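# Mount centrifuge rotor and knob, or tag expired rotor

## Task

The date is 11 July 2030. Read the use-by date for the rotor on the card attached to the centrifuge. If that date has not yet passed, lower the rotor fully onto the centrifuge drive, then thread the knob onto the top of the shaft, run it down until it seats on the rotor, and tighten it firmly. If the date has passed, do not mount the rotor: leave it in its current place and set the HOLD block on top of it. The rotor must never be dropped.

## Robot and tools

Robot: two six-joint arms, left_arm and right_arm, each with a two-finger gripper. The fingers point along the gripper's +z axis and open and close along its y axis. A block about 10 cm long sticks out from the wrist 3 axis toward the gripper's +x side and turns with it. A two-camera stand is fixed behind the arms. Loose objects may get nudged now and then.

Frames: the scene frame has its origin at table-top height, midway between the nominal bases. +z is up, +x points out over the table, and left_arm is on the +y side. Image left and right do not correspond to arm names. Calibrated bases: left_arm at (+0.006, +0.710, 0) m with quat_wxyz (+1.000, 0, 0, -0.005); right_arm at (-0.014, -0.664, 0) m with quat_wxyz (+1.000, 0, 0, +0.001). Each arm reports end_effector_position (m), end_effector_quat_wxyz and its velocities in its own base frame. Fixed cameras and the table use the scene frame. Printed hand poses can be off by a few centimetres, more at long reach. end_effector_position is the point between the closed pads; closed fingertips reach about 19 mm past it, open ones about 6 mm.

Row layout: every row has 18 numbers covering both arms, even when one arm stays still. The first 9 are for left_arm: six absolute joint target angles in radians, then gripper position, force_limit and speed. The last 9 are the same for right_arm. Joint order inside each block is always: wrist 2, shoulder pan, elbow, wrist 1, wrist 3, shoulder lift. Stated joint ranges are ±6.283 rad for every joint except the elbow, which is ±3.142. A target more than 0.010 rad beyond a range end, and farther out than the current angle, is refused. A target past the joint's real end is clipped, and the result then reports "joint sent to its limit". Drive limits: 2.09 rad/s for shoulder pan and lift, 3.14 rad/s for the rest, with acceleration up to 40 rad/s². Targets also stay within a lead of the measured angle (0.434 rad for the shoulders, 0.651 rad for the rest), and the gripper is capped at 4 m/s. Motion lags the commands by roughly 0.09 to 0.22 s, and fast motions may overshoot. To keep a resting joint where it is, resend its "Joint targets" value.

Gripper numbers are absolute values in [-1, 1]. position: +1 is fully open (85 mm), the pads meet near -0.8, and -1 closes until something stops the fingers. force_limit sets how hard the motor may push, roughly 30 to 100 N per pad on a slow close. speed sets the finger rate: about 20 mm/s at -1, 85 at 0 and 150 at +1. A fast close that starts well open gives a much stronger grip. Both values start at +1. A new force_limit or speed only takes effect once position changes by 0.01 or more. To leave a gripper unchanged, resend its last three numbers, because 0 is itself a command.

Tools:
- execute_actions(actions, cameras): actions is a list of actions, each holding up to 15 rows at 1/30 s per row. A short action repeats its last row to fill 15 steps. An empty list returns camera images and all state fields.
- move(target, speed, blend, stop_force, zero, blocking, cameras): target is one 18-number row or a list of up to 15 rows, all joint angles absolute. Joints are interpolated together, so the hand follows curves, with no obstacle avoidance. speed is the top rate of the joint with farthest to go, 0.01 to 3.14 rad/s (default 0.5), given as one value or one per target. blend is a corner radius in rad; 0 means stop at each target. stop_force is 4 to 120 N and ends an arm's path when the wrist sensor feels that push; use it with a slow speed for touching down, leave it out when pulling away, and in a list give every row the same finger numbers. zero (default true) re-zeroes before the move. blocking=false returns after about 0.5 s and cannot be combined with stop_force. The result line "move:" reports done, off_target, moving, held or fault, plus limits=held where it applies.
- wait(seconds 0 to 10), stop(), zoom_image(camera, region [x0,y0,x1,y1] in pixels, at most 504×504), zero_wrist_force(arm), finished_scene(scene=1).
Cameras: cam_head_left, cam_head_right, cam_high, cam_low, cam_left_wrist, cam_right_wrist, all 672×504. Use ["all"] for every camera.

Reading results: Joint positions, Joint velocities and Joint torques use the same joint order as rows. A positive torque points toward a larger angle. object_status codes: 0 moving, 1 stopped while opening, 2 stopped while closing (a grip), 3 reached the target or fully closed. position_measured is in counts: 3 is open, about 78 is 60 mm, 130 is 40 mm, 180 is 20 mm, 230 is closed. Wrist force and torque are given in the end-effector axes, with a third line showing the peak since the last report. "joint command not followed" means the inter-arm clearance check changed a step.

Things to avoid: a contact torque at a joint limit (293 N m for the shoulders, 133 for the elbow, 48 for the wrists) or roughly 150 N of external force causes a 10 s arm stop. A motor at 85 °C brakes the arm for 30 to 60 s, with a MOTOR HOT warning from 70 °C. Do not let the arms hit each other and do not close a gripper on the other arm's fingers. Do not overshoot firm contacts with stiff targets, grip hard on parts that still rest on a surface, drop or release moving parts, or let anything leave the table.

Each tool is called after ">>>" as a command line: name --argument value for each argument, lists and objects as JSON in quotes; but a table of rows of numbers goes row by row, as --pt "numbers of a row", without its own name.

## Session

>>> execute_actions --actions '[]'

Scene clock: 0.00 s.
left_arm: end_effector_position=(+0.6034, -0.3666, +0.3734) position_measured=3 object_status=3 end_effector_quat_wxyz=(-0.004, +0.736, +0.677, +0.007) | right_arm: end_effector_position=(+0.2446, +0.4972, +0.2340) position_measured=3 object_status=3 end_effector_quat_wxyz=(-0.128, +0.501, +0.856, -0.005)
Joint names: [wrist 2, shoulder pan, elbow, wrist 1, wrist 3, shoulder lift]
Joint positions: left_arm=[-1.556 -0.801 1.793 -1.801 0.852 -1.554] | right_arm=[1.821 4.444 -2.235 -0.99 2.369 -1.429]
Joint velocities: within noise
Joint torques (N m): no reading
Motor temperatures (°C): left_arm=[28 35 35 37 36 28] | right_arm=[34 36 36 33 33 26]
Wrist force (N): no reading
Wrist torque (N m): no reading
Wrist force, peak (N): no reading
Joint targets: left_arm=[-1.556 -0.801 1.793 -1.801 0.852 -1.554] | right_arm=[1.821 4.444 -2.235 -0.990 2.369 -1.429]
Tool commands: left_gripper/position=+1.0 left_gripper/force_limit=+1.0 left_gripper/speed=+1.0 right_gripper/position=+1.0 right_gripper/force_limit=+1.0 right_gripper/speed=+1.0

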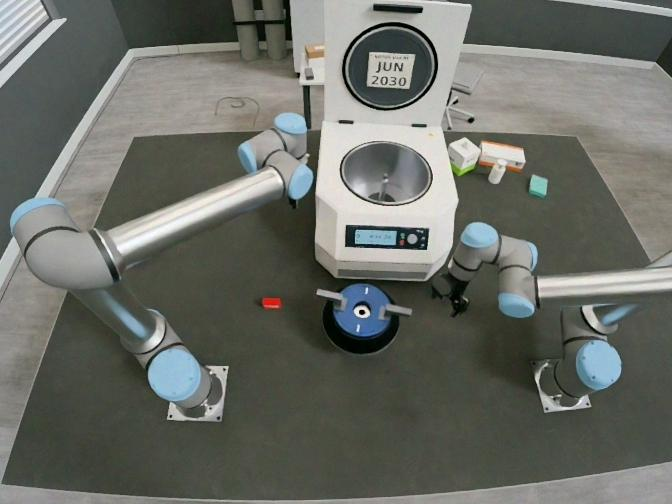

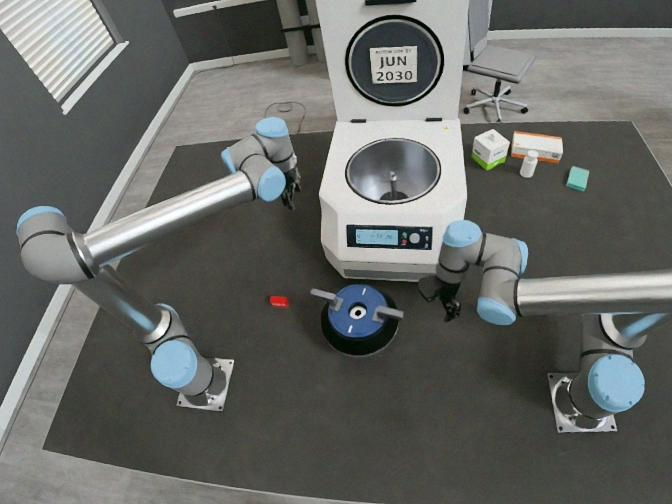

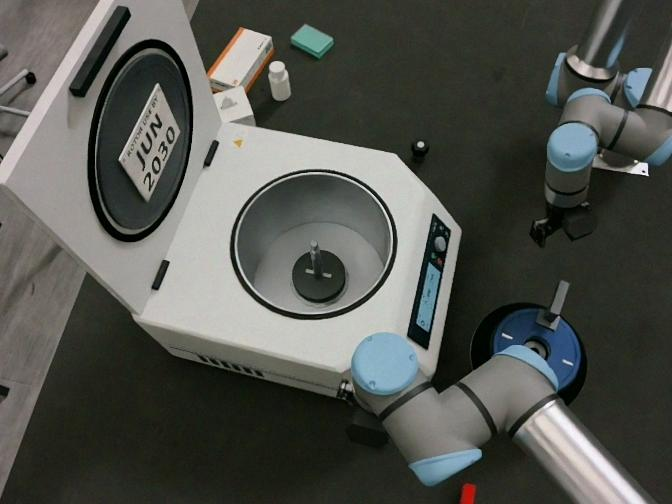

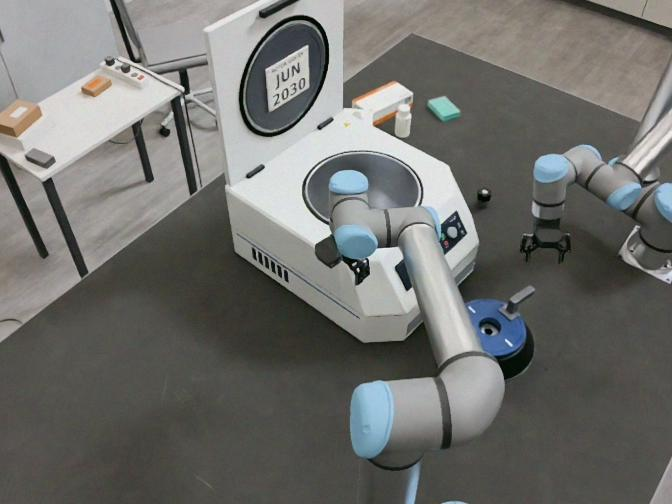

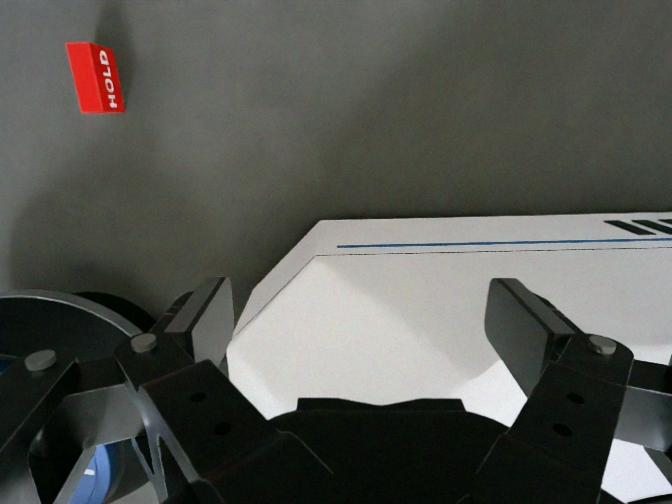

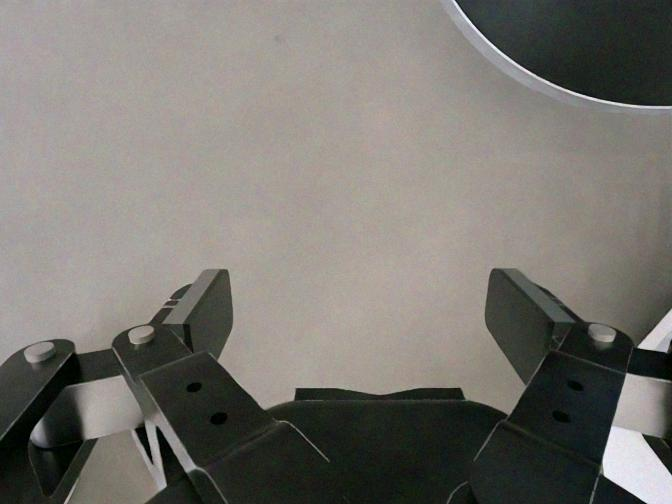

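>>> zoom_image --camera "cam_head_right" --region '[340, 20, 450, 110]'

>>> zoom_image --camera "cam_head_right" --region '[250, 260, 430, 380]'

>>> zoom_image --camera "cam_head_left" --region '[250, 260, 430, 380]'

Scaled by 4.582 from the camera's 672x504 image, which has a finer 960x720 frame.

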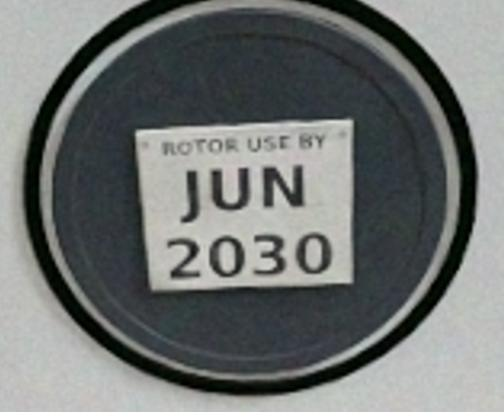

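Scaled by 2.800 from the camera's 672x504 image, which has a finer 960x720 frame.

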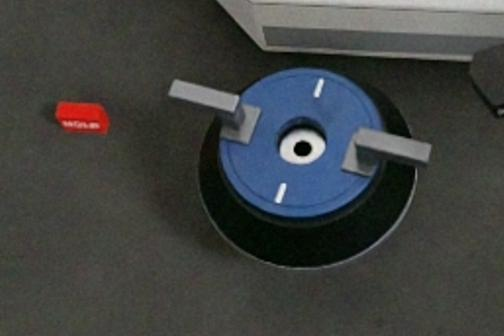

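Scaled by 2.800 from the camera's 672x504 image, which has a finer 960x720 frame.

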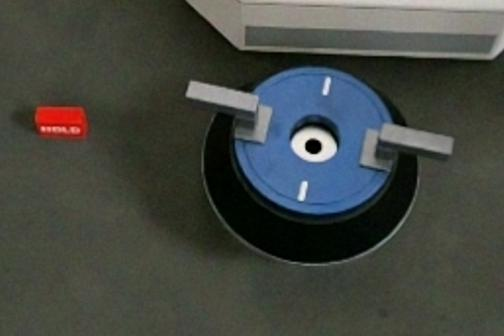

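>>> move --target '[-1.5708,-1.1395,2.238,-1.608,0.432,-2.201,1,1,1,1.821,4.444,-2.235,-0.99,2.369,-1.429,1,1,1]' --cameras '["cam_left_wrist","cam_head_left","cam_head_right"]' --speed 0.8

Scene clock: 35.23 s.
left_arm: end_effector_position=(+0.2962, -0.2270, +0.3707) position_measured=3 object_status=3 end_effector_quat_wxyz=(+0.000, +0.707, +0.707, +0.000) | right_arm: end_effector_position=(+0.2445, +0.4974, +0.2344) position_measured=3 object_status=3 end_effector_quat_wxyz=(-0.128, +0.501, +0.856, -0.005)
Joint names: [wrist 2, shoulder pan, elbow, wrist 1, wrist 3, shoulder lift]
Joint positions: left_arm=[-1.571 -1.139 2.238 -1.608 0.432 -2.201] | right_arm=[1.821 4.444 -2.235 -0.99 2.369 -1.429]
Joint torques (N m): left_arm=[-3.03 -9.68 -38.45 -0.97 -3.83 -17.46] | right_arm=[5.1 8.55 58.09 0.82 2.98 48.06]
Wrist force (N): left_arm=[-0.5 0.7 0.4] | right_arm=[0.1 0.1 -0.4]
Wrist torque (N m): left_arm=[0.13 0.11 0.27] | right_arm=[0.01 -0.02 -0.01]
Wrist force, peak (N): left_arm=[-0.6 4.0 1.1] | right_arm=[0.6 -0.1 -0.7]
Joint targets: left_arm=[-1.571 -1.139 2.238 -1.608 0.432 -2.201] | right_arm=[1.821 4.444 -2.235 -0.990 2.369 -1.429]
move: done
Images, in order (width x height): cam_head_left 672x504, cam_head_right 672x504, cam_left_wrist 672x504.

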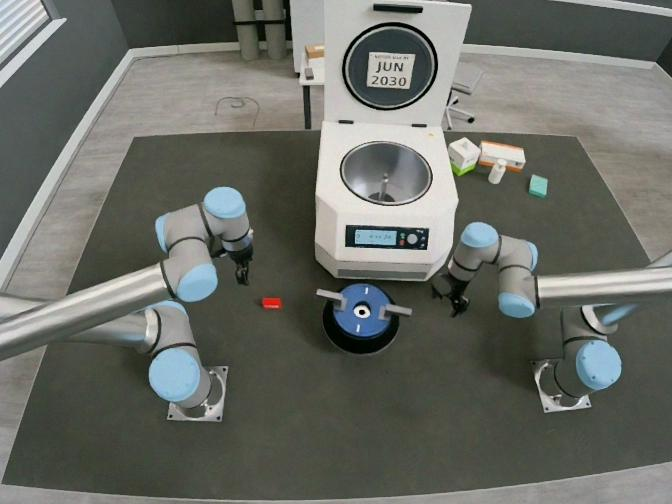

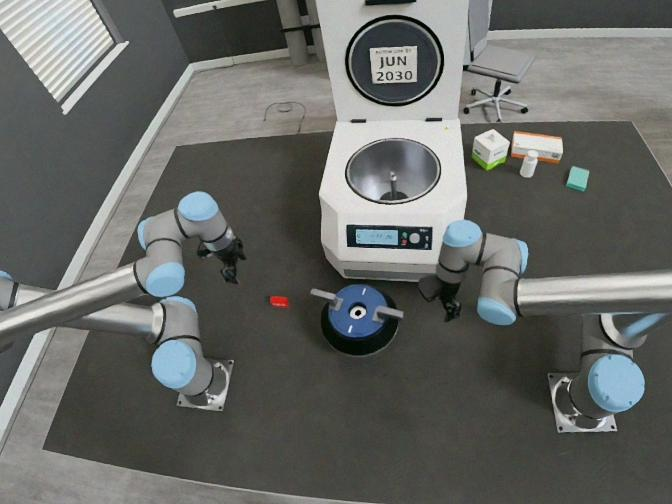

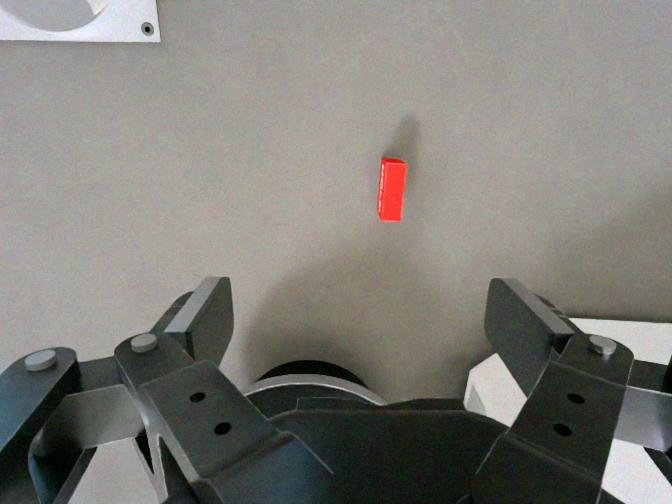

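>>> move --target '[-1.5708,-1.0877,2.327,-1.963,0.483,-1.935,1,1,1,1.821,4.444,-2.235,-0.99,2.369,-1.429,1,1,1]' --cameras '["cam_left_wrist"]' --speed 0.6

Scene clock: 49.90 s.
left_arm: end_effector_position=(+0.3539, -0.2998, +0.2510) position_measured=3 object_status=3 end_effector_quat_wxyz=(+0.000, +0.707, +0.707, +0.000) | right_arm: end_effector_position=(+0.2445, +0.4974, +0.2344) position_measured=3 object_status=3 end_effector_quat_wxyz=(-0.128, +0.501, +0.856, -0.005)
Joint names: [wrist 2, shoulder pan, elbow, wrist 1, wrist 3, shoulder lift]
Joint positions: left_arm=[-1.571 -1.088 2.327 -1.963 0.483 -1.935] | right_arm=[1.821 4.444 -2.235 -0.99 2.369 -1.429]
Joint torques (N m): left_arm=[-1.67 14.49 -35.2 -7.87 3.32 3.53] | right_arm=[4.89 14.87 58.15 0.82 3.14 49.2]
Wrist force (N): left_arm=[-0.4 -0.3 0.8] | right_arm=[0.1 0.2 -0.4]
Wrist torque (N m): left_arm=[-0.04 0.09 -0.02] | right_arm=[0.04 -0.02 0.00]
Wrist force, peak (N): left_arm=[-1.9 1.0 2.7] | right_arm=[0.6 0.0 -0.7]
Joint targets: left_arm=[-1.571 -1.088 2.327 -1.963 0.483 -1.935] | right_arm=[1.821 4.444 -2.235 -0.990 2.369 -1.429]
move: done
Images, in order (width x height): cam_left_wrist 672x504.

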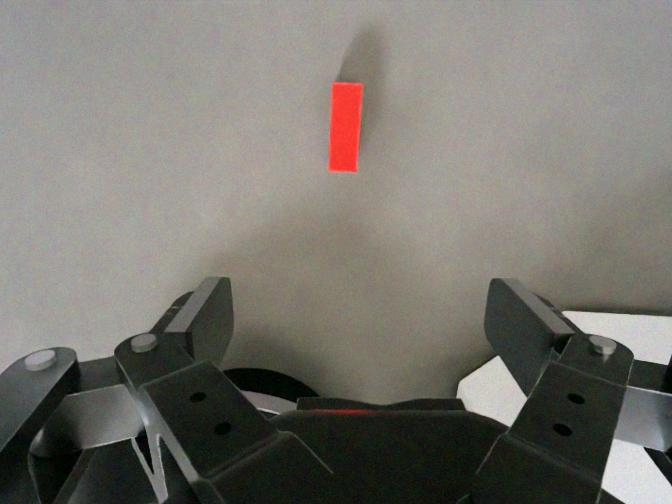

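>>> move --target '[-1.5708,-1.0089,2.531,-2.270,0.603,-1.832,1,1,1,1.821,4.444,-2.235,-0.99,2.369,-1.429,1,1,1]' --cameras '["cam_left_wrist","cam_head_left","cam_low"]' --speed 0.5

Scene clock: 64.77 s.
left_arm: end_effector_position=(+0.3601, -0.2451, +0.1210) position_measured=3 object_status=3 end_effector_quat_wxyz=(+0.000, +0.721, +0.692, +0.000) | right_arm: end_effector_position=(+0.2445, +0.4974, +0.2344) position_measured=3 object_status=3 end_effector_quat_wxyz=(-0.128, +0.501, +0.856, -0.005)
Joint names: [wrist 2, shoulder pan, elbow, wrist 1, wrist 3, shoulder lift]
Joint positions: left_arm=[-1.571 -1.009 2.531 -2.27 0.603 -1.832] | right_arm=[1.821 4.444 -2.235 -0.99 2.369 -1.429]
Joint torques (N m): left_arm=[1.76 14.56 -28.52 -7.15 3.06 3.22] | right_arm=[4.72 14.32 58.05 0.78 2.61 49]
Wrist force (N): left_arm=[-0.1 0.3 0.2] | right_arm=[0.4 0.1 -0.3]
Wrist torque (N m): left_arm=[0.08 0.04 -0.01] | right_arm=[0.02 -0.06 -0.01]
Wrist force, peak (N): left_arm=[1.3 0.5 2.5] | right_arm=[0.5 0.1 -0.7]
Joint targets: left_arm=[-1.571 -1.009 2.531 -2.270 0.603 -1.832] | right_arm=[1.821 4.444 -2.235 -0.990 2.369 -1.429]
move: done
Images, in order (width x height): cam_head_left 672x504, cam_low 672x504, cam_left_wrist 672x504.

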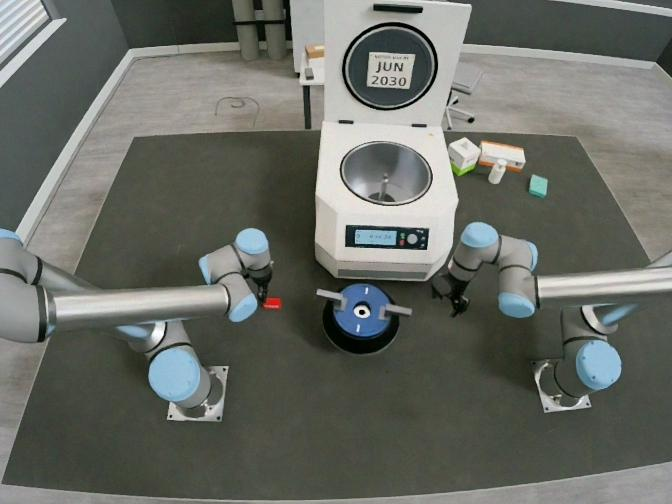

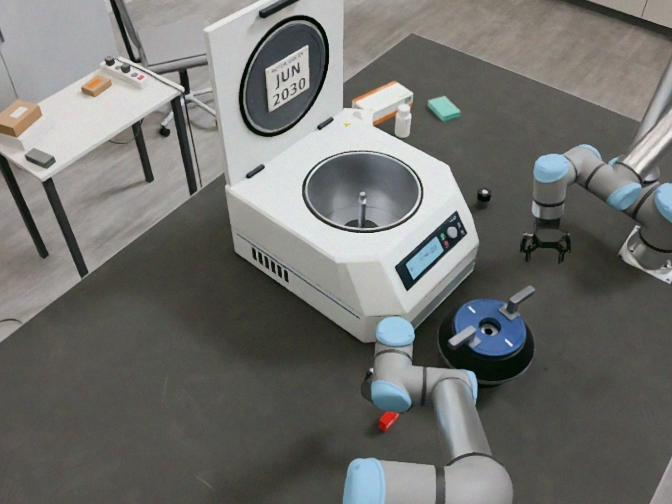

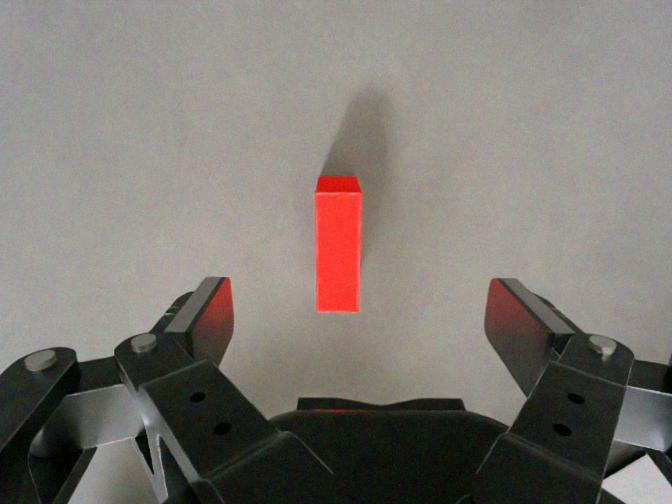

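>>> move --target '[-1.5708,-1.0317,2.5912,-2.4405,0.580,-1.7215,1,1,1,1.821,4.444,-2.235,-0.99,2.369,-1.429,1,1,1]' --cameras '["cam_left_wrist","cam_low"]' --speed 0.3

>>> zoom_image --camera "cam_low" --region '[340, 360, 440, 440]'

Scene clock: 72.07 s.
left_arm: end_effector_position=(+0.3530, -0.2509, +0.0658) position_measured=3 object_status=3 end_effector_quat_wxyz=(+0.000, +0.721, +0.692, +0.000) | right_arm: end_effector_position=(+0.2445, +0.4974, +0.2344) position_measured=3 object_status=3 end_effector_quat_wxyz=(-0.128, +0.501, +0.856, -0.005)
Joint names: [wrist 2, shoulder pan, elbow, wrist 1, wrist 3, shoulder lift]
Joint positions: left_arm=[-1.571 -1.032 2.591 -2.44 0.58 -1.722] | right_arm=[1.821 4.444 -2.235 -0.99 2.369 -1.429]
Joint torques (N m): left_arm=[1.7 -9.52 -23.15 -7.36 -3.84 -0.37] | right_arm=[5.28 15.38 58.21 0.76 3.05 46.33]
Wrist force (N): left_arm=[-0.4 0.3 0.5] | right_arm=[0.1 0.0 -0.3]
Wrist torque (N m): left_arm=[0.07 0.09 0.28] | right_arm=[0.00 -0.01 -0.01]
Wrist force, peak (N): left_arm=[-0.8 0.0 2.0] | right_arm=[0.5 -0.1 -0.7]
Joint targets: left_arm=[-1.571 -1.032 2.591 -2.441 0.580 -1.721] | right_arm=[1.821 4.444 -2.235 -0.990 2.369 -1.429]
move: done
Images, in order (width x height): cam_low 672x504, cam_left_wrist 672x504.

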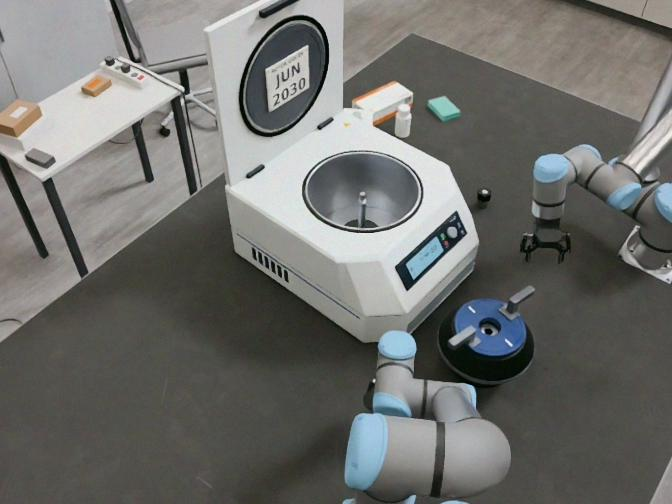

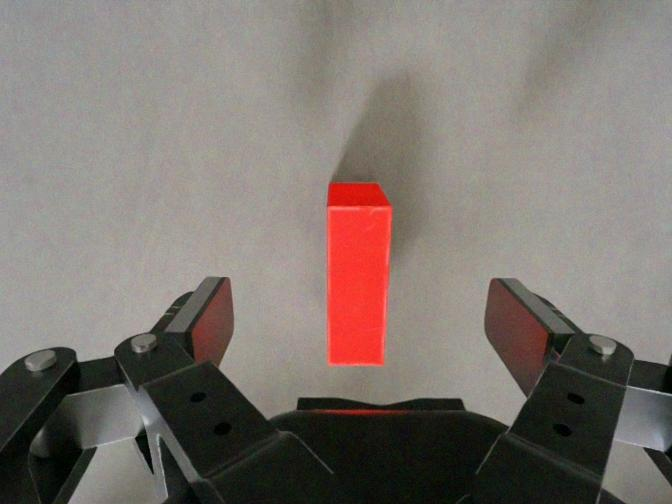

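Scaled by 5.040 from the camera's 672x504 image, which has a finer 960x720 frame.

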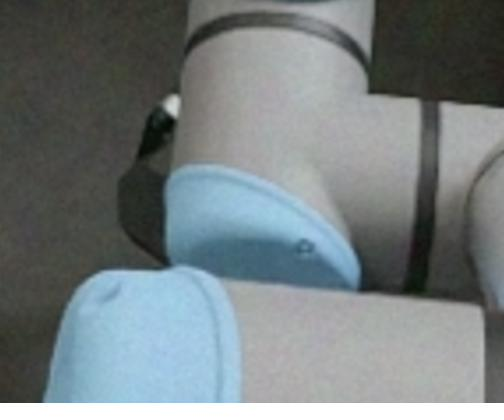

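>>> move --target '[-1.5708,-1.0317,2.6212,-2.5629,0.580,-1.6291,1,1,1,1.821,4.444,-2.235,-0.99,2.369,-1.429,1,1,1]' --cameras '["cam_left_wrist"]' --speed 0.06 --stop_force 8

Scene clock: 78.73 s.
left_arm: end_effector_position=(+0.3531, -0.2511, +0.0299) position_measured=3 object_status=3 end_effector_quat_wxyz=(+0.000, +0.721, +0.692, +0.000) | right_arm: end_effector_position=(+0.2445, +0.4974, +0.2344) position_measured=3 object_status=3 end_effector_quat_wxyz=(-0.128, +0.501, +0.856, -0.005)
Joint names: [wrist 2, shoulder pan, elbow, wrist 1, wrist 3, shoulder lift]
Joint positions: left_arm=[-1.571 -1.032 2.621 -2.563 0.58 -1.629] | right_arm=[1.821 4.444 -2.235 -0.99 2.369 -1.429]
Joint torques (N m): left_arm=[1.81 -8.7 -18.53 -7.36 -4.01 -2.97] | right_arm=[4.72 14.09 58.06 0.98 2.8 47.8]
Wrist force (N): left_arm=[-0.1 0.3 0.6] | right_arm=[0.4 0.1 -0.3]
Wrist torque (N m): left_arm=[0.07 0.03 0.28] | right_arm=[0.02 -0.06 -0.01]
Wrist force, peak (N): left_arm=[-0.6 0.1 0.9] | right_arm=[0.1 0.5 -0.5]
Joint targets: left_arm=[-1.571 -1.032 2.621 -2.563 0.580 -1.629] | right_arm=[1.821 4.444 -2.235 -0.990 2.369 -1.429]
move: done
Images, in order (width x height): cam_left_wrist 672x504.

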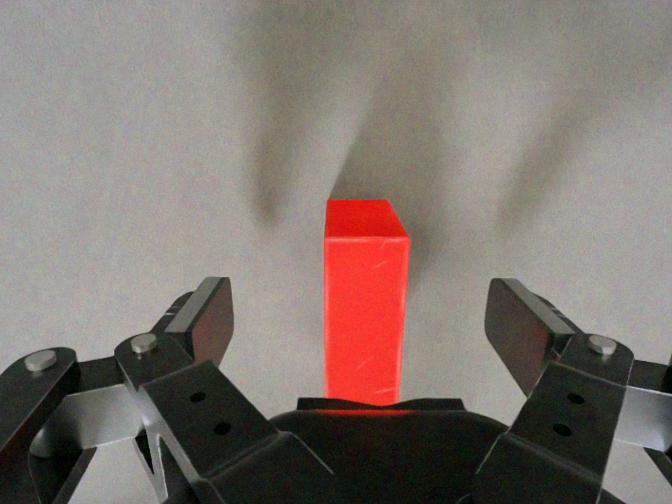

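>>> execute_actions --actions '[[[-1.5708,-1.0317,2.6212,-2.5629,0.580,-1.6291,-1,-1,-1,1.821,4.444,-2.235,-0.99,2.369,-1.429,1,1,1]],[[-1.5708,-1.0317,2.6212,-2.5629,0.580,-1.6291,-1,-1,-1,1.821,4.444,-2.235,-0.99,2.369,-1.429,1,1,1]],[[-1.5708,-1.0317,2.6212,-2.5629,0.580,-1.6291,-1,-1,-1,1.821,4.444,-2.235,-0.99,2.369,-1.429,1,1,1]],[[-1.5708,-1.0317,2.6212,-2.5629,0.580,-1.6291,-1,-1,-1,1.821,4.444,-2.235,-0.99,2.369,-1.429,1,1,1]],[[-1.5708,-1.0317,2.6212,-2.5629,0.580,-1.6291,-1,-1,-1,1.821,4.444,-2.235,-0.99,2.369,-1.429,1,1,1]],[[-1.5708,-1.0317,2.6212,-2.5629,0.580,-1.6291,-1,-1,-1,1.821,4.444,-2.235,-0.99,2.369,-1.429,1,1,1]],[[-1.5708,-1.0317,2.6212,-2.5629,0.580,-1.6291,-1,-1,-1,1.821,4.444,-2.235,-0.99,2.369,-1.429,1,1,1]]]' --cameras '["cam_left_wrist"]'

Scene clock: 87.97 s.
left_arm: end_effector_position=(+0.3531, -0.2511, +0.0299) position_measured=176 object_status=2 end_effector_quat_wxyz=(+0.000, +0.721, +0.692, +0.000) | right_arm: end_effector_position=(+0.2445, +0.4974, +0.2344) position_measured=3 object_status=3 end_effector_quat_wxyz=(-0.128, +0.501, +0.856, -0.005)
Joint names: [wrist 2, shoulder pan, elbow, wrist 1, wrist 3, shoulder lift]
Joint positions: left_arm=[-1.571 -1.032 2.621 -2.563 0.58 -1.629] | right_arm=[1.821 4.444 -2.235 -0.99 2.369 -1.429]
Joint torques (N m): left_arm=[1.63 -3.8 -18.62 -6.18 -3.85 -4.38] | right_arm=[4.9 14.73 58.08 1.12 2.78 50.09]
Wrist force (N): left_arm=[2.2 -2.2 -10.5] | right_arm=[-0.2 0.1 0.0]
Wrist torque (N m): left_arm=[0.07 0.00 0.28] | right_arm=[0.02 0.03 -0.01]
Wrist force, peak (N): left_arm=[2.2 -2.2 -10.5] | right_arm=[0.0 0.2 -0.7]
Joint targets: left_arm=[-1.571 -1.032 2.621 -2.563 0.580 -1.629] | right_arm=[1.821 4.444 -2.235 -0.990 2.369 -1.429]
Step readings (joint positions of left_arm | right_arm):
0: [-1.571 -1.032 2.621 -2.563 0.580 -1.629] | [1.821 4.444 -2.235 -0.990 2.369 -1.429]
1: [-1.571 -1.032 2.621 -2.563 0.580 -1.629] | [1.821 4.444 -2.235 -0.990 2.369 -1.429]
2: [-1.571 -1.032 2.621 -2.563 0.580 -1.629] | [1.821 4.444 -2.235 -0.990 2.369 -1.429]
4: [-1.571 -1.032 2.621 -2.563 0.580 -1.629] | [1.821 4.444 -2.235 -0.990 2.369 -1.429]
8: [-1.571 -1.032 2.621 -2.563 0.580 -1.629] | [1.821 4.444 -2.235 -0.990 2.369 -1.429]
15: [-1.571 -1.032 2.621 -2.563 0.580 -1.629] | [1.821 4.444 -2.235 -0.990 2.369 -1.429]
16: [-1.571 -1.032 2.621 -2.563 0.580 -1.629] | [1.821 4.444 -2.235 -0.990 2.369 -1.429]
17: [-1.571 -1.032 2.621 -2.563 0.580 -1.629] | [1.821 4.444 -2.235 -0.990 2.369 -1.429]
19: [-1.571 -1.032 2.621 -2.563 0.580 -1.629] | [1.821 4.444 -2.235 -0.990 2.369 -1.429]
23: [-1.571 -1.032 2.621 -2.563 0.580 -1.629] | [1.821 4.444 -2.235 -0.990 2.369 -1.429]
30: [-1.571 -1.032 2.621 -2.563 0.580 -1.629] | [1.821 4.444 -2.235 -0.990 2.369 -1.429]
31: [-1.571 -1.032 2.621 -2.563 0.580 -1.629] | [1.821 4.444 -2.235 -0.990 2.369 -1.429]
32: [-1.571 -1.032 2.621 -2.563 0.580 -1.629] | [1.821 4.444 -2.235 -0.990 2.369 -1.429]
34: [-1.571 -1.032 2.621 -2.563 0.580 -1.629] | [1.821 4.444 -2.235 -0.990 2.369 -1.429]
38: [-1.571 -1.032 2.621 -2.563 0.580 -1.629] | [1.821 4.444 -2.235 -0.990 2.369 -1.429]
45: [-1.571 -1.032 2.621 -2.563 0.580 -1.629] | [1.821 4.444 -2.235 -0.990 2.369 -1.429]
46: [-1.571 -1.032 2.621 -2.563 0.580 -1.629] | [1.821 4.444 -2.235 -0.990 2.369 -1.429]
47: [-1.571 -1.032 2.621 -2.563 0.580 -1.629] | [1.821 4.444 -2.235 -0.990 2.369 -1.429]
49: [-1.571 -1.032 2.621 -2.563 0.580 -1.629] | [1.821 4.444 -2.235 -0.990 2.369 -1.429]
53: [-1.571 -1.032 2.621 -2.563 0.580 -1.629] | [1.821 4.444 -2.235 -0.990 2.369 -1.429]
60: [-1.571 -1.032 2.621 -2.563 0.580 -1.629] | [1.821 4.444 -2.235 -0.990 2.369 -1.429]
61: [-1.571 -1.032 2.621 -2.563 0.580 -1.629] | [1.821 4.444 -2.235 -0.990 2.369 -1.429]
62: [-1.571 -1.032 2.621 -2.563 0.580 -1.629] | [1.821 4.444 -2.235 -0.990 2.369 -1.429]
64: [-1.571 -1.032 2.621 -2.563 0.580 -1.629] | [1.821 4.444 -2.235 -0.990 2.369 -1.429]
68: [-1.571 -1.032 2.621 -2.563 0.580 -1.629] | [1.821 4.444 -2.235 -0.990 2.369 -1.429]
75: [-1.571 -1.032 2.621 -2.563 0.580 -1.629] | [1.821 4.444 -2.235 -0.990 2.369 -1.429]
76: [-1.571 -1.032 2.621 -2.563 0.580 -1.629] | [1.821 4.444 -2.235 -0.990 2.369 -1.429]
77: [-1.571 -1.032 2.621 -2.563 0.580 -1.629] | [1.821 4.444 -2.235 -0.990 2.369 -1.429]
79: [-1.571 -1.032 2.621 -2.563 0.580 -1.629] | [1.821 4.444 -2.235 -0.990 2.369 -1.429]
83: [-1.571 -1.032 2.621 -2.563 0.580 -1.629] | [1.821 4.444 -2.235 -0.990 2.369 -1.429]
90: [-1.571 -1.032 2.621 -2.563 0.580 -1.629] | [1.821 4.444 -2.235 -0.990 2.369 -1.429]
91: [-1.571 -1.032 2.621 -2.563 0.580 -1.629] | [1.821 4.444 -2.235 -0.990 2.369 -1.429]
92: [-1.571 -1.032 2.621 -2.563 0.580 -1.629] | [1.821 4.444 -2.235 -0.990 2.369 -1.429]
94: [-1.571 -1.032 2.621 -2.563 0.580 -1.629] | [1.821 4.444 -2.235 -0.990 2.369 -1.429]
98: [-1.571 -1.032 2.621 -2.563 0.580 -1.629] | [1.821 4.444 -2.235 -0.990 2.369 -1.429]
105: [-1.571 -1.032 2.621 -2.563 0.580 -1.629] | [1.821 4.444 -2.235 -0.990 2.369 -1.429]
Images, in order (width x height): cam_left_wrist 672x504.

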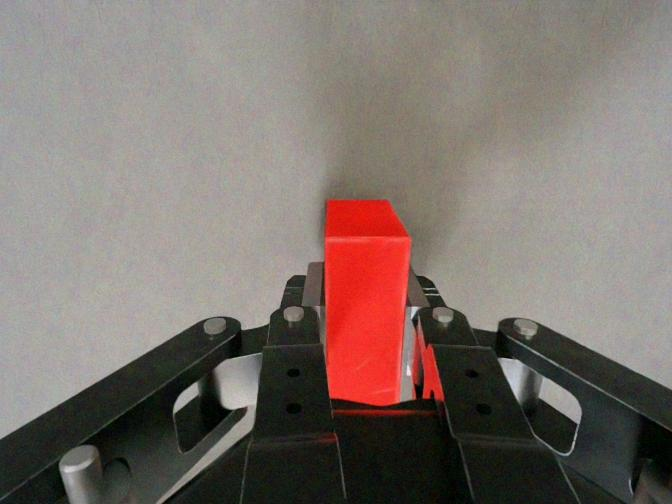

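>>> move --pt "-1.5708 -1.0317 2.5959 -2.4573 0.580 -1.7094 -1 -1 -1 1.821 4.444 -2.235 -0.99 2.369 -1.429 1 1 1" --pt "-1.5708 -1.0317 2.3662 -1.9313 0.580 -2.0057 -1 -1 -1 1.821 4.444 -2.235 -0.99 2.369 -1.429 1 1 1" --pt "-1.5708 -1.3167 1.9658 -1.6841 3.3957 -1.8525 -1 -1 -1 1.821 4.444 -2.235 -0.99 2.369 -1.429 1 1 1" --cameras '["cam_left_wrist","cam_high","cam_low"]' --speed '[0.15,0.5,0.7]' --blend '[0.03,0.1,0]'

Scene clock: 108.47 s.
left_arm: end_effector_position=(+0.2986, -0.4570, +0.4207) position_measured=176 object_status=2 end_effector_quat_wxyz=(+0.000, +0.707, -0.707, +0.000) | right_arm: end_effector_position=(+0.2445, +0.4974, +0.2344) position_measured=3 object_status=3 end_effector_quat_wxyz=(-0.128, +0.501, +0.856, -0.005)
Joint names: [wrist 2, shoulder pan, elbow, wrist 1, wrist 3, shoulder lift]
Joint positions: left_arm=[-1.571 -1.317 1.966 -1.684 3.396 -1.853] | right_arm=[1.821 4.444 -2.235 -0.99 2.369 -1.429]
Joint torques (N m): left_arm=[1.68 -8.42 -61.06 -1.05 3.39 -5.74] | right_arm=[4.63 13.85 58.45 1.13 2.99 48.54]
Wrist force (N): left_arm=[0.2 0.5 0.8] | right_arm=[0.2 0.2 -0.4]
Wrist torque (N m): left_arm=[0.07 -0.02 -0.02] | right_arm=[0.03 -0.05 0.00]
Wrist force, peak (N): left_arm=[1.7 -2.1 -10.5] | right_arm=[0.0 0.2 -0.7]
Joint targets: left_arm=[-1.571 -1.317 1.966 -1.684 3.396 -1.853] | right_arm=[1.821 4.444 -2.235 -0.990 2.369 -1.429]
move: done
Images, in order (width x height): cam_high 672x504, cam_low 672x504, cam_left_wrist 672x504.

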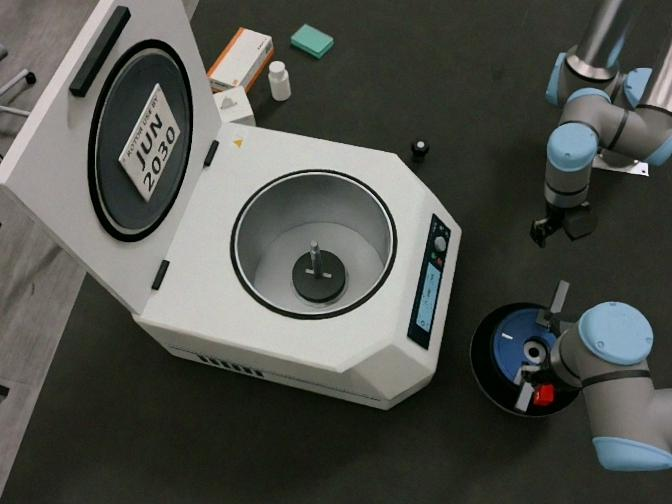

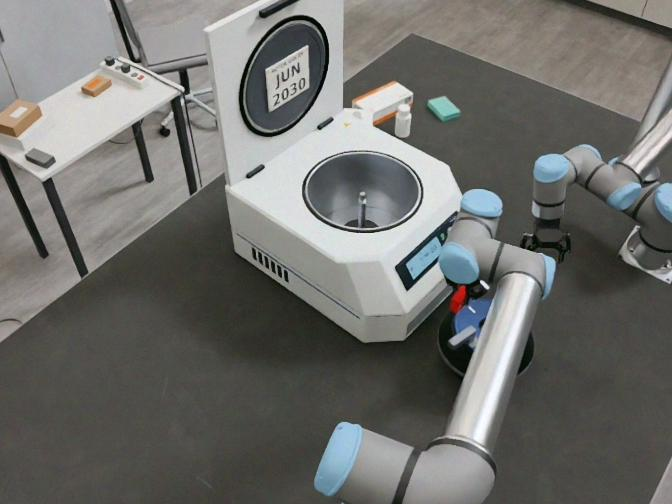

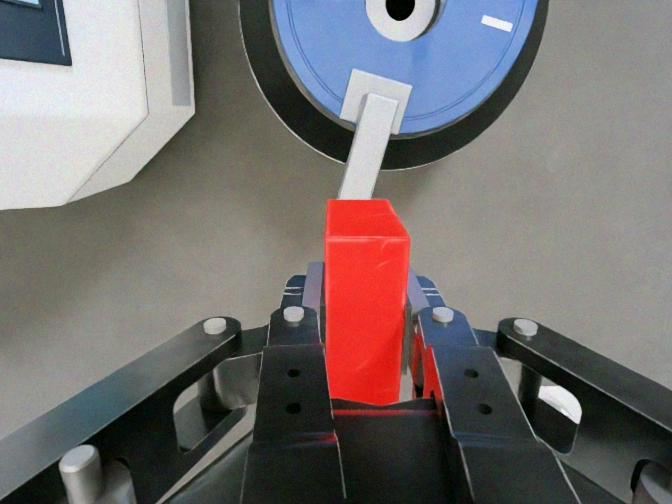

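>>> zoom_image --camera "cam_high" --region '[460, 260, 640, 430]'

Scaled by 2.800 from the camera's 672x504 image, which has a finer 960x720 frame.

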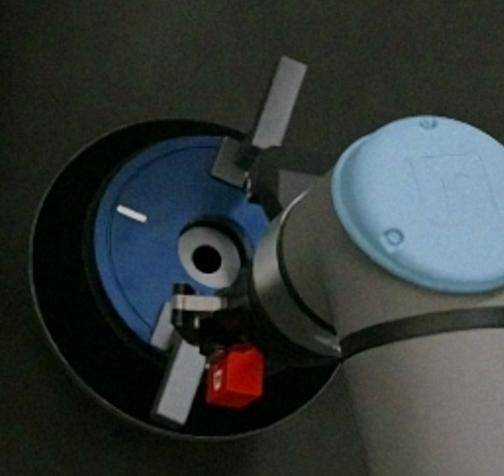

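>>> move --target '[-1.5708,-1.4106,1.9047,-1.7052,3.3018,-1.7703,-1,-1,-1,1.821,4.444,-2.235,-0.99,2.369,-1.429,1,1,1]' --cameras '["cam_left_wrist","cam_low"]'

Scene clock: 119.13 s.
left_arm: end_effector_position=(+0.2621, -0.5297, +0.4207) position_measured=176 object_status=2 end_effector_quat_wxyz=(+0.000, +0.707, -0.707, +0.000) | right_arm: end_effector_position=(+0.2445, +0.4974, +0.2344) position_measured=3 object_status=3 end_effector_quat_wxyz=(-0.128, +0.501, +0.856, -0.005)
Joint names: [wrist 2, shoulder pan, elbow, wrist 1, wrist 3, shoulder lift]
Joint positions: left_arm=[-1.571 -1.41 1.905 -1.705 3.302 -1.77] | right_arm=[1.821 4.444 -2.235 -0.99 2.369 -1.429]
Joint torques (N m): left_arm=[1.56 -5.84 -60.81 -7.78 -3.89 -12.4] | right_arm=[4.86 15.26 57.45 1.28 3.19 49.03]
Wrist force (N): left_arm=[-0.1 0.2 0.7] | right_arm=[-0.2 0.3 -0.1]
Wrist torque (N m): left_arm=[0.05 0.04 0.28] | right_arm=[0.04 0.04 0.00]
Wrist force, peak (N): left_arm=[2.0 1.8 -0.1] | right_arm=[0.1 0.5 -0.4]
Joint targets: left_arm=[-1.571 -1.411 1.905 -1.705 3.302 -1.770] | right_arm=[1.821 4.444 -2.235 -0.990 2.369 -1.429]
move: done
Images, in order (width x height): cam_low 672x504, cam_left_wrist 672x504.

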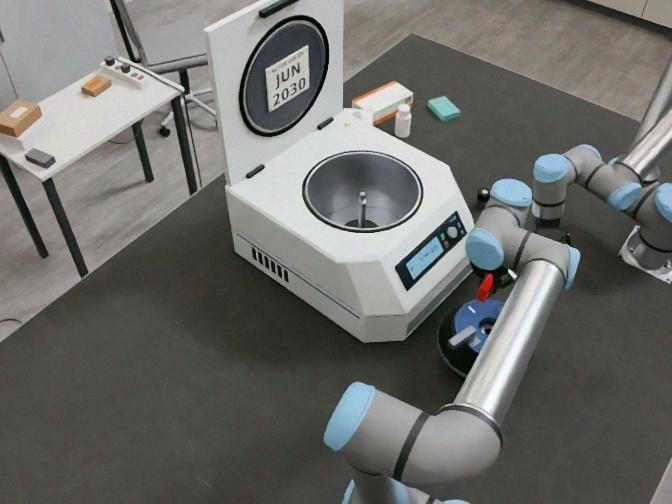

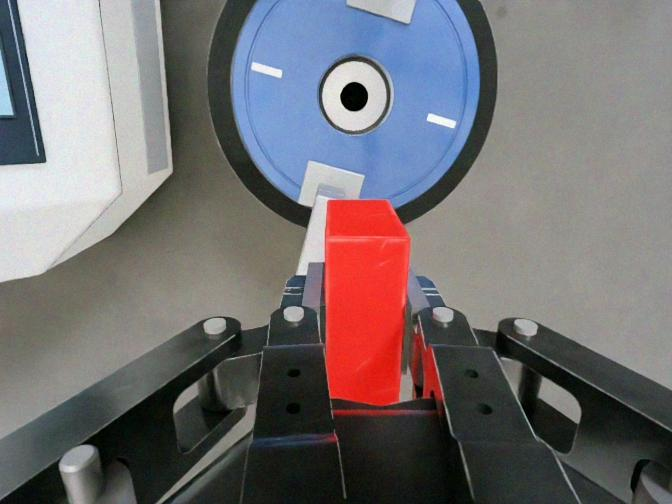

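>>> move --target '[-1.5708,-1.5290,2.1326,-2.1205,3.4526,-1.5829,-1,-1,-1,1.821,4.444,-2.235,-0.99,2.369,-1.429,1,1,1]' --cameras '["cam_left_wrist","cam_low","cam_high","cam_head_right"]' --speed 0.35

>>> zoom_image --camera "cam_low" --region '[420, 220, 580, 400]'

>>> zoom_image --camera "cam_high" --region '[460, 220, 640, 430]'

>>> zoom_image --camera "cam_head_right" --region '[280, 240, 440, 380]'

Scene clock: 133.50 s.
left_arm: end_effector_position=(+0.1991, -0.5920, +0.2109) position_measured=176 object_status=2 end_effector_quat_wxyz=(+0.000, -0.606, +0.796, +0.000) | right_arm: end_effector_position=(+0.2445, +0.4974, +0.2344) position_measured=3 object_status=3 end_effector_quat_wxyz=(-0.128, +0.501, +0.856, -0.005)
Joint names: [wrist 2, shoulder pan, elbow, wrist 1, wrist 3, shoulder lift]
Joint positions: left_arm=[-1.571 -1.529 2.133 -2.12 3.453 -1.583] | right_arm=[1.821 4.444 -2.235 -0.99 2.369 -1.429]
Joint torques (N m): left_arm=[1.54 -9.92 -31.74 -7.49 3.19 -21.9] | right_arm=[4.97 12.71 58.46 1.66 2.92 48.87]
Wrist force (N): left_arm=[-0.3 0.3 0.6] | right_arm=[0.1 -0.1 0.0]
Wrist torque (N m): left_arm=[0.05 0.07 0.00] | right_arm=[-0.03 -0.02 -0.01]
Wrist force, peak (N): left_arm=[-1.3 -0.7 -2.4] | right_arm=[-0.4 -0.3 -0.5]
Joint targets: left_arm=[-1.571 -1.529 2.133 -2.121 3.453 -1.583] | right_arm=[1.821 4.444 -2.235 -0.990 2.369 -1.429]
move: done
Images, in order (width x height): cam_head_right 672x504, cam_high 672x504, cam_low 672x504, cam_left_wrist 672x504.

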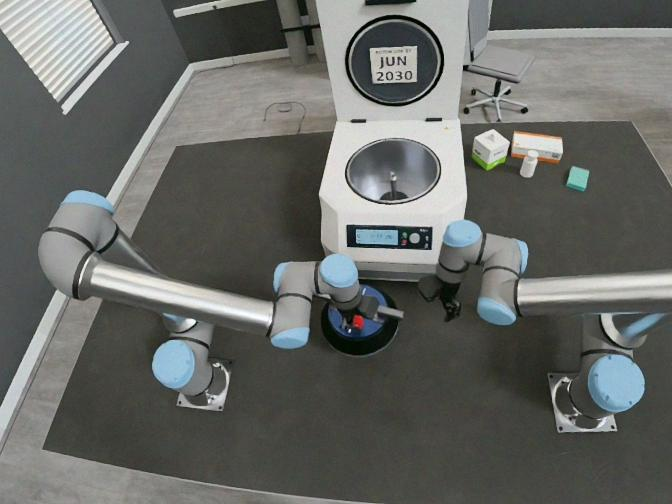

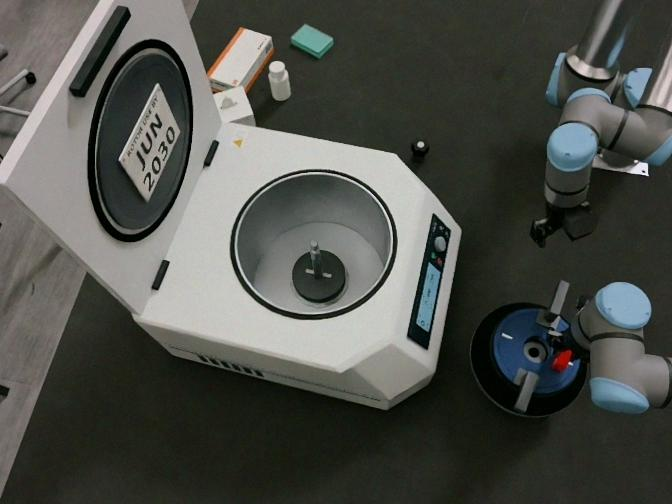

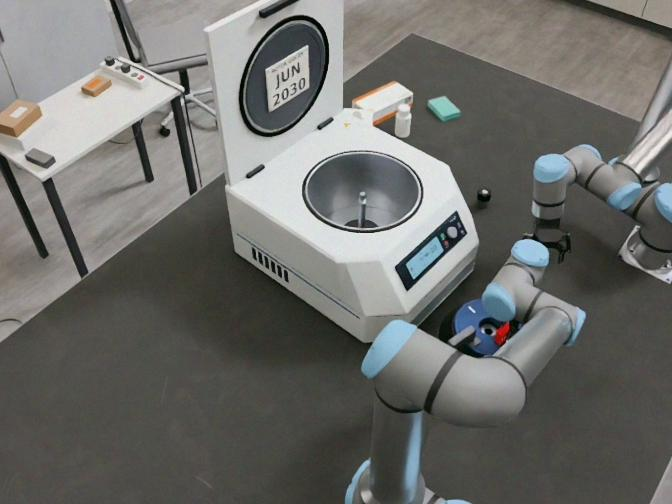

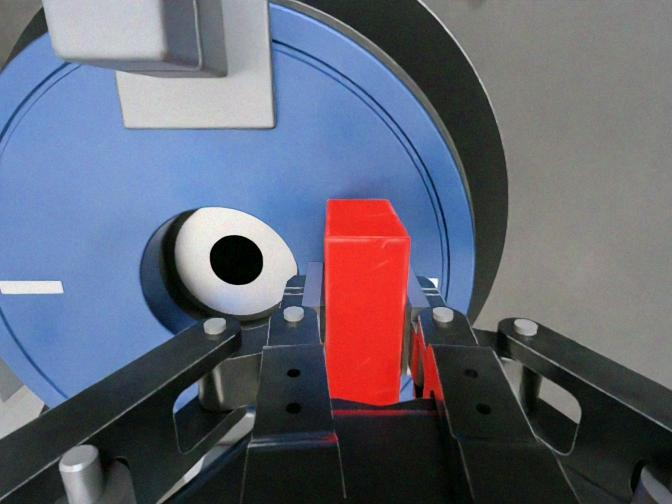

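Scaled by 2.800 from the camera's 672x504 image, which has a finer 960x720 frame.

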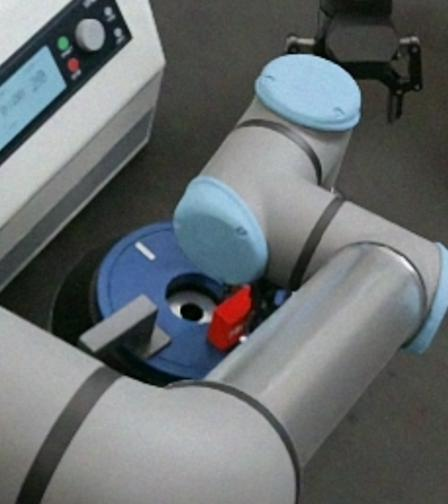

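Scaled by 2.400 from the camera's 672x504 image, which has a finer 960x720 frame.

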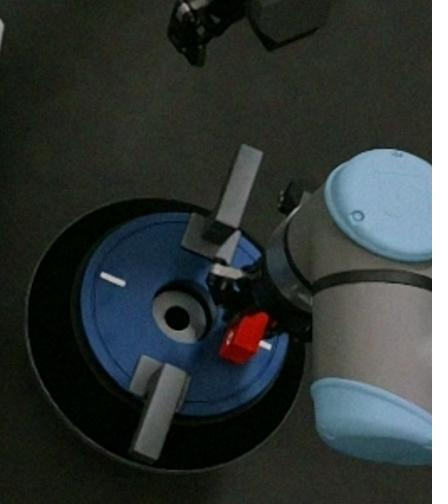

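Scaled by 3.150 from the camera's 672x504 image, which has a finer 960x720 frame.

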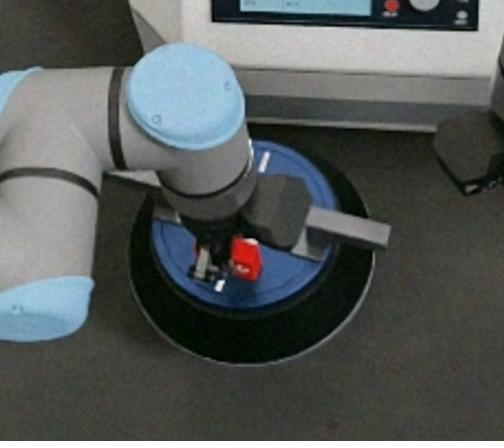

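>>> move --target '[-1.5708,-1.5290,2.1912,-2.2471,3.4526,-1.5149,-1,-1,-1,1.821,4.444,-2.235,-0.99,2.369,-1.429,1,1,1]' --cameras '["cam_left_wrist","cam_low","cam_high"]' --speed 0.025 --stop_force 5

>>> zoom_image --camera "cam_high" --region '[460, 250, 640, 430]'

Scene clock: 141.47 s.
left_arm: end_effector_position=(+0.1991, -0.5921, +0.2085) position_measured=176 object_status=2 end_effector_quat_wxyz=(+0.000, -0.606, +0.796, +0.000) | right_arm: end_effector_position=(+0.2445, +0.4974, +0.2344) position_measured=3 object_status=3 end_effector_quat_wxyz=(-0.128, +0.501, +0.856, -0.005)
Joint names: [wrist 2, shoulder pan, elbow, wrist 1, wrist 3, shoulder lift]
Joint positions: left_arm=[-1.571 -1.529 2.135 -2.125 3.453 -1.58] | right_arm=[1.821 4.444 -2.235 -0.99 2.369 -1.429]
Joint torques (N m): left_arm=[1.28 -7.83 -50.35 -2.59 3.18 -59.82] | right_arm=[4.85 12.8 57.16 1.26 3.12 48.85]
Wrist force (N): left_arm=[-0.8 1.1 -5.2] | right_arm=[-0.2 -0.1 -0.1]
Wrist torque (N m): left_arm=[0.09 -0.01 0.01] | right_arm=[-0.03 0.04 0.00]
Wrist force, peak (N): left_arm=[-11.8 4.1 -33.8] | right_arm=[0.1 0.6 -0.4]
Joint targets: left_arm=[-1.571 -1.529 2.135 -2.125 3.453 -1.580] | right_arm=[1.821 4.444 -2.235 -0.990 2.369 -1.429]
move: contact (left_arm); left_arm: the wrist 1 is farthest, 0.122 rad from its target
Images, in order (width x height): cam_high 672x504, cam_low 672x504, cam_left_wrist 672x504.

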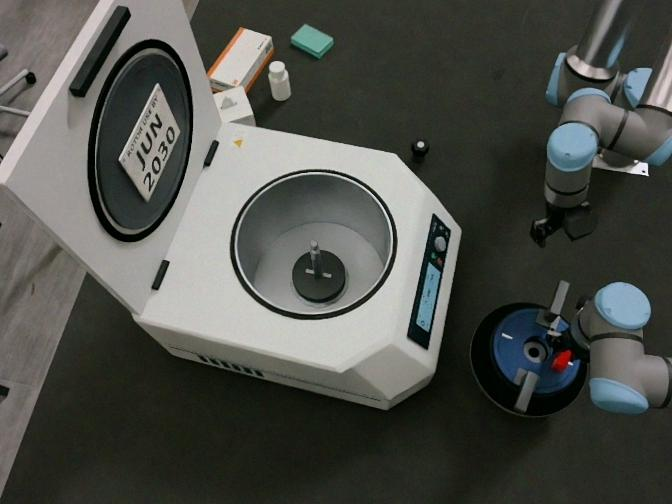

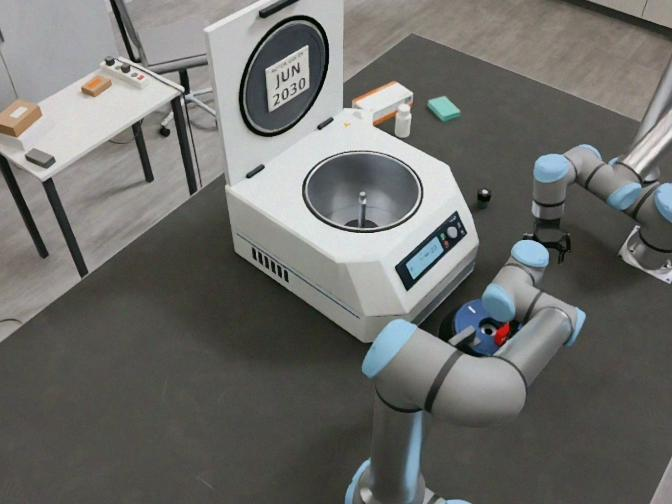

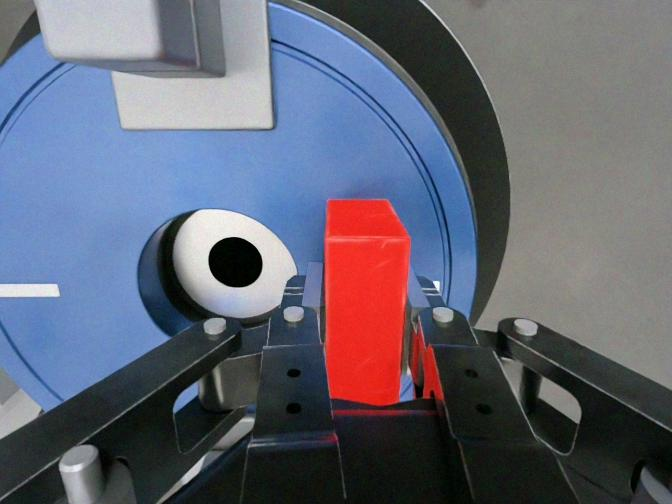

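Scaled by 2.800 from the camera's 672x504 image, which has a finer 960x720 frame.

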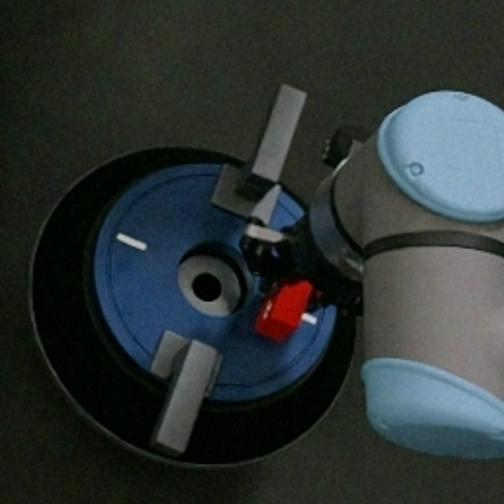

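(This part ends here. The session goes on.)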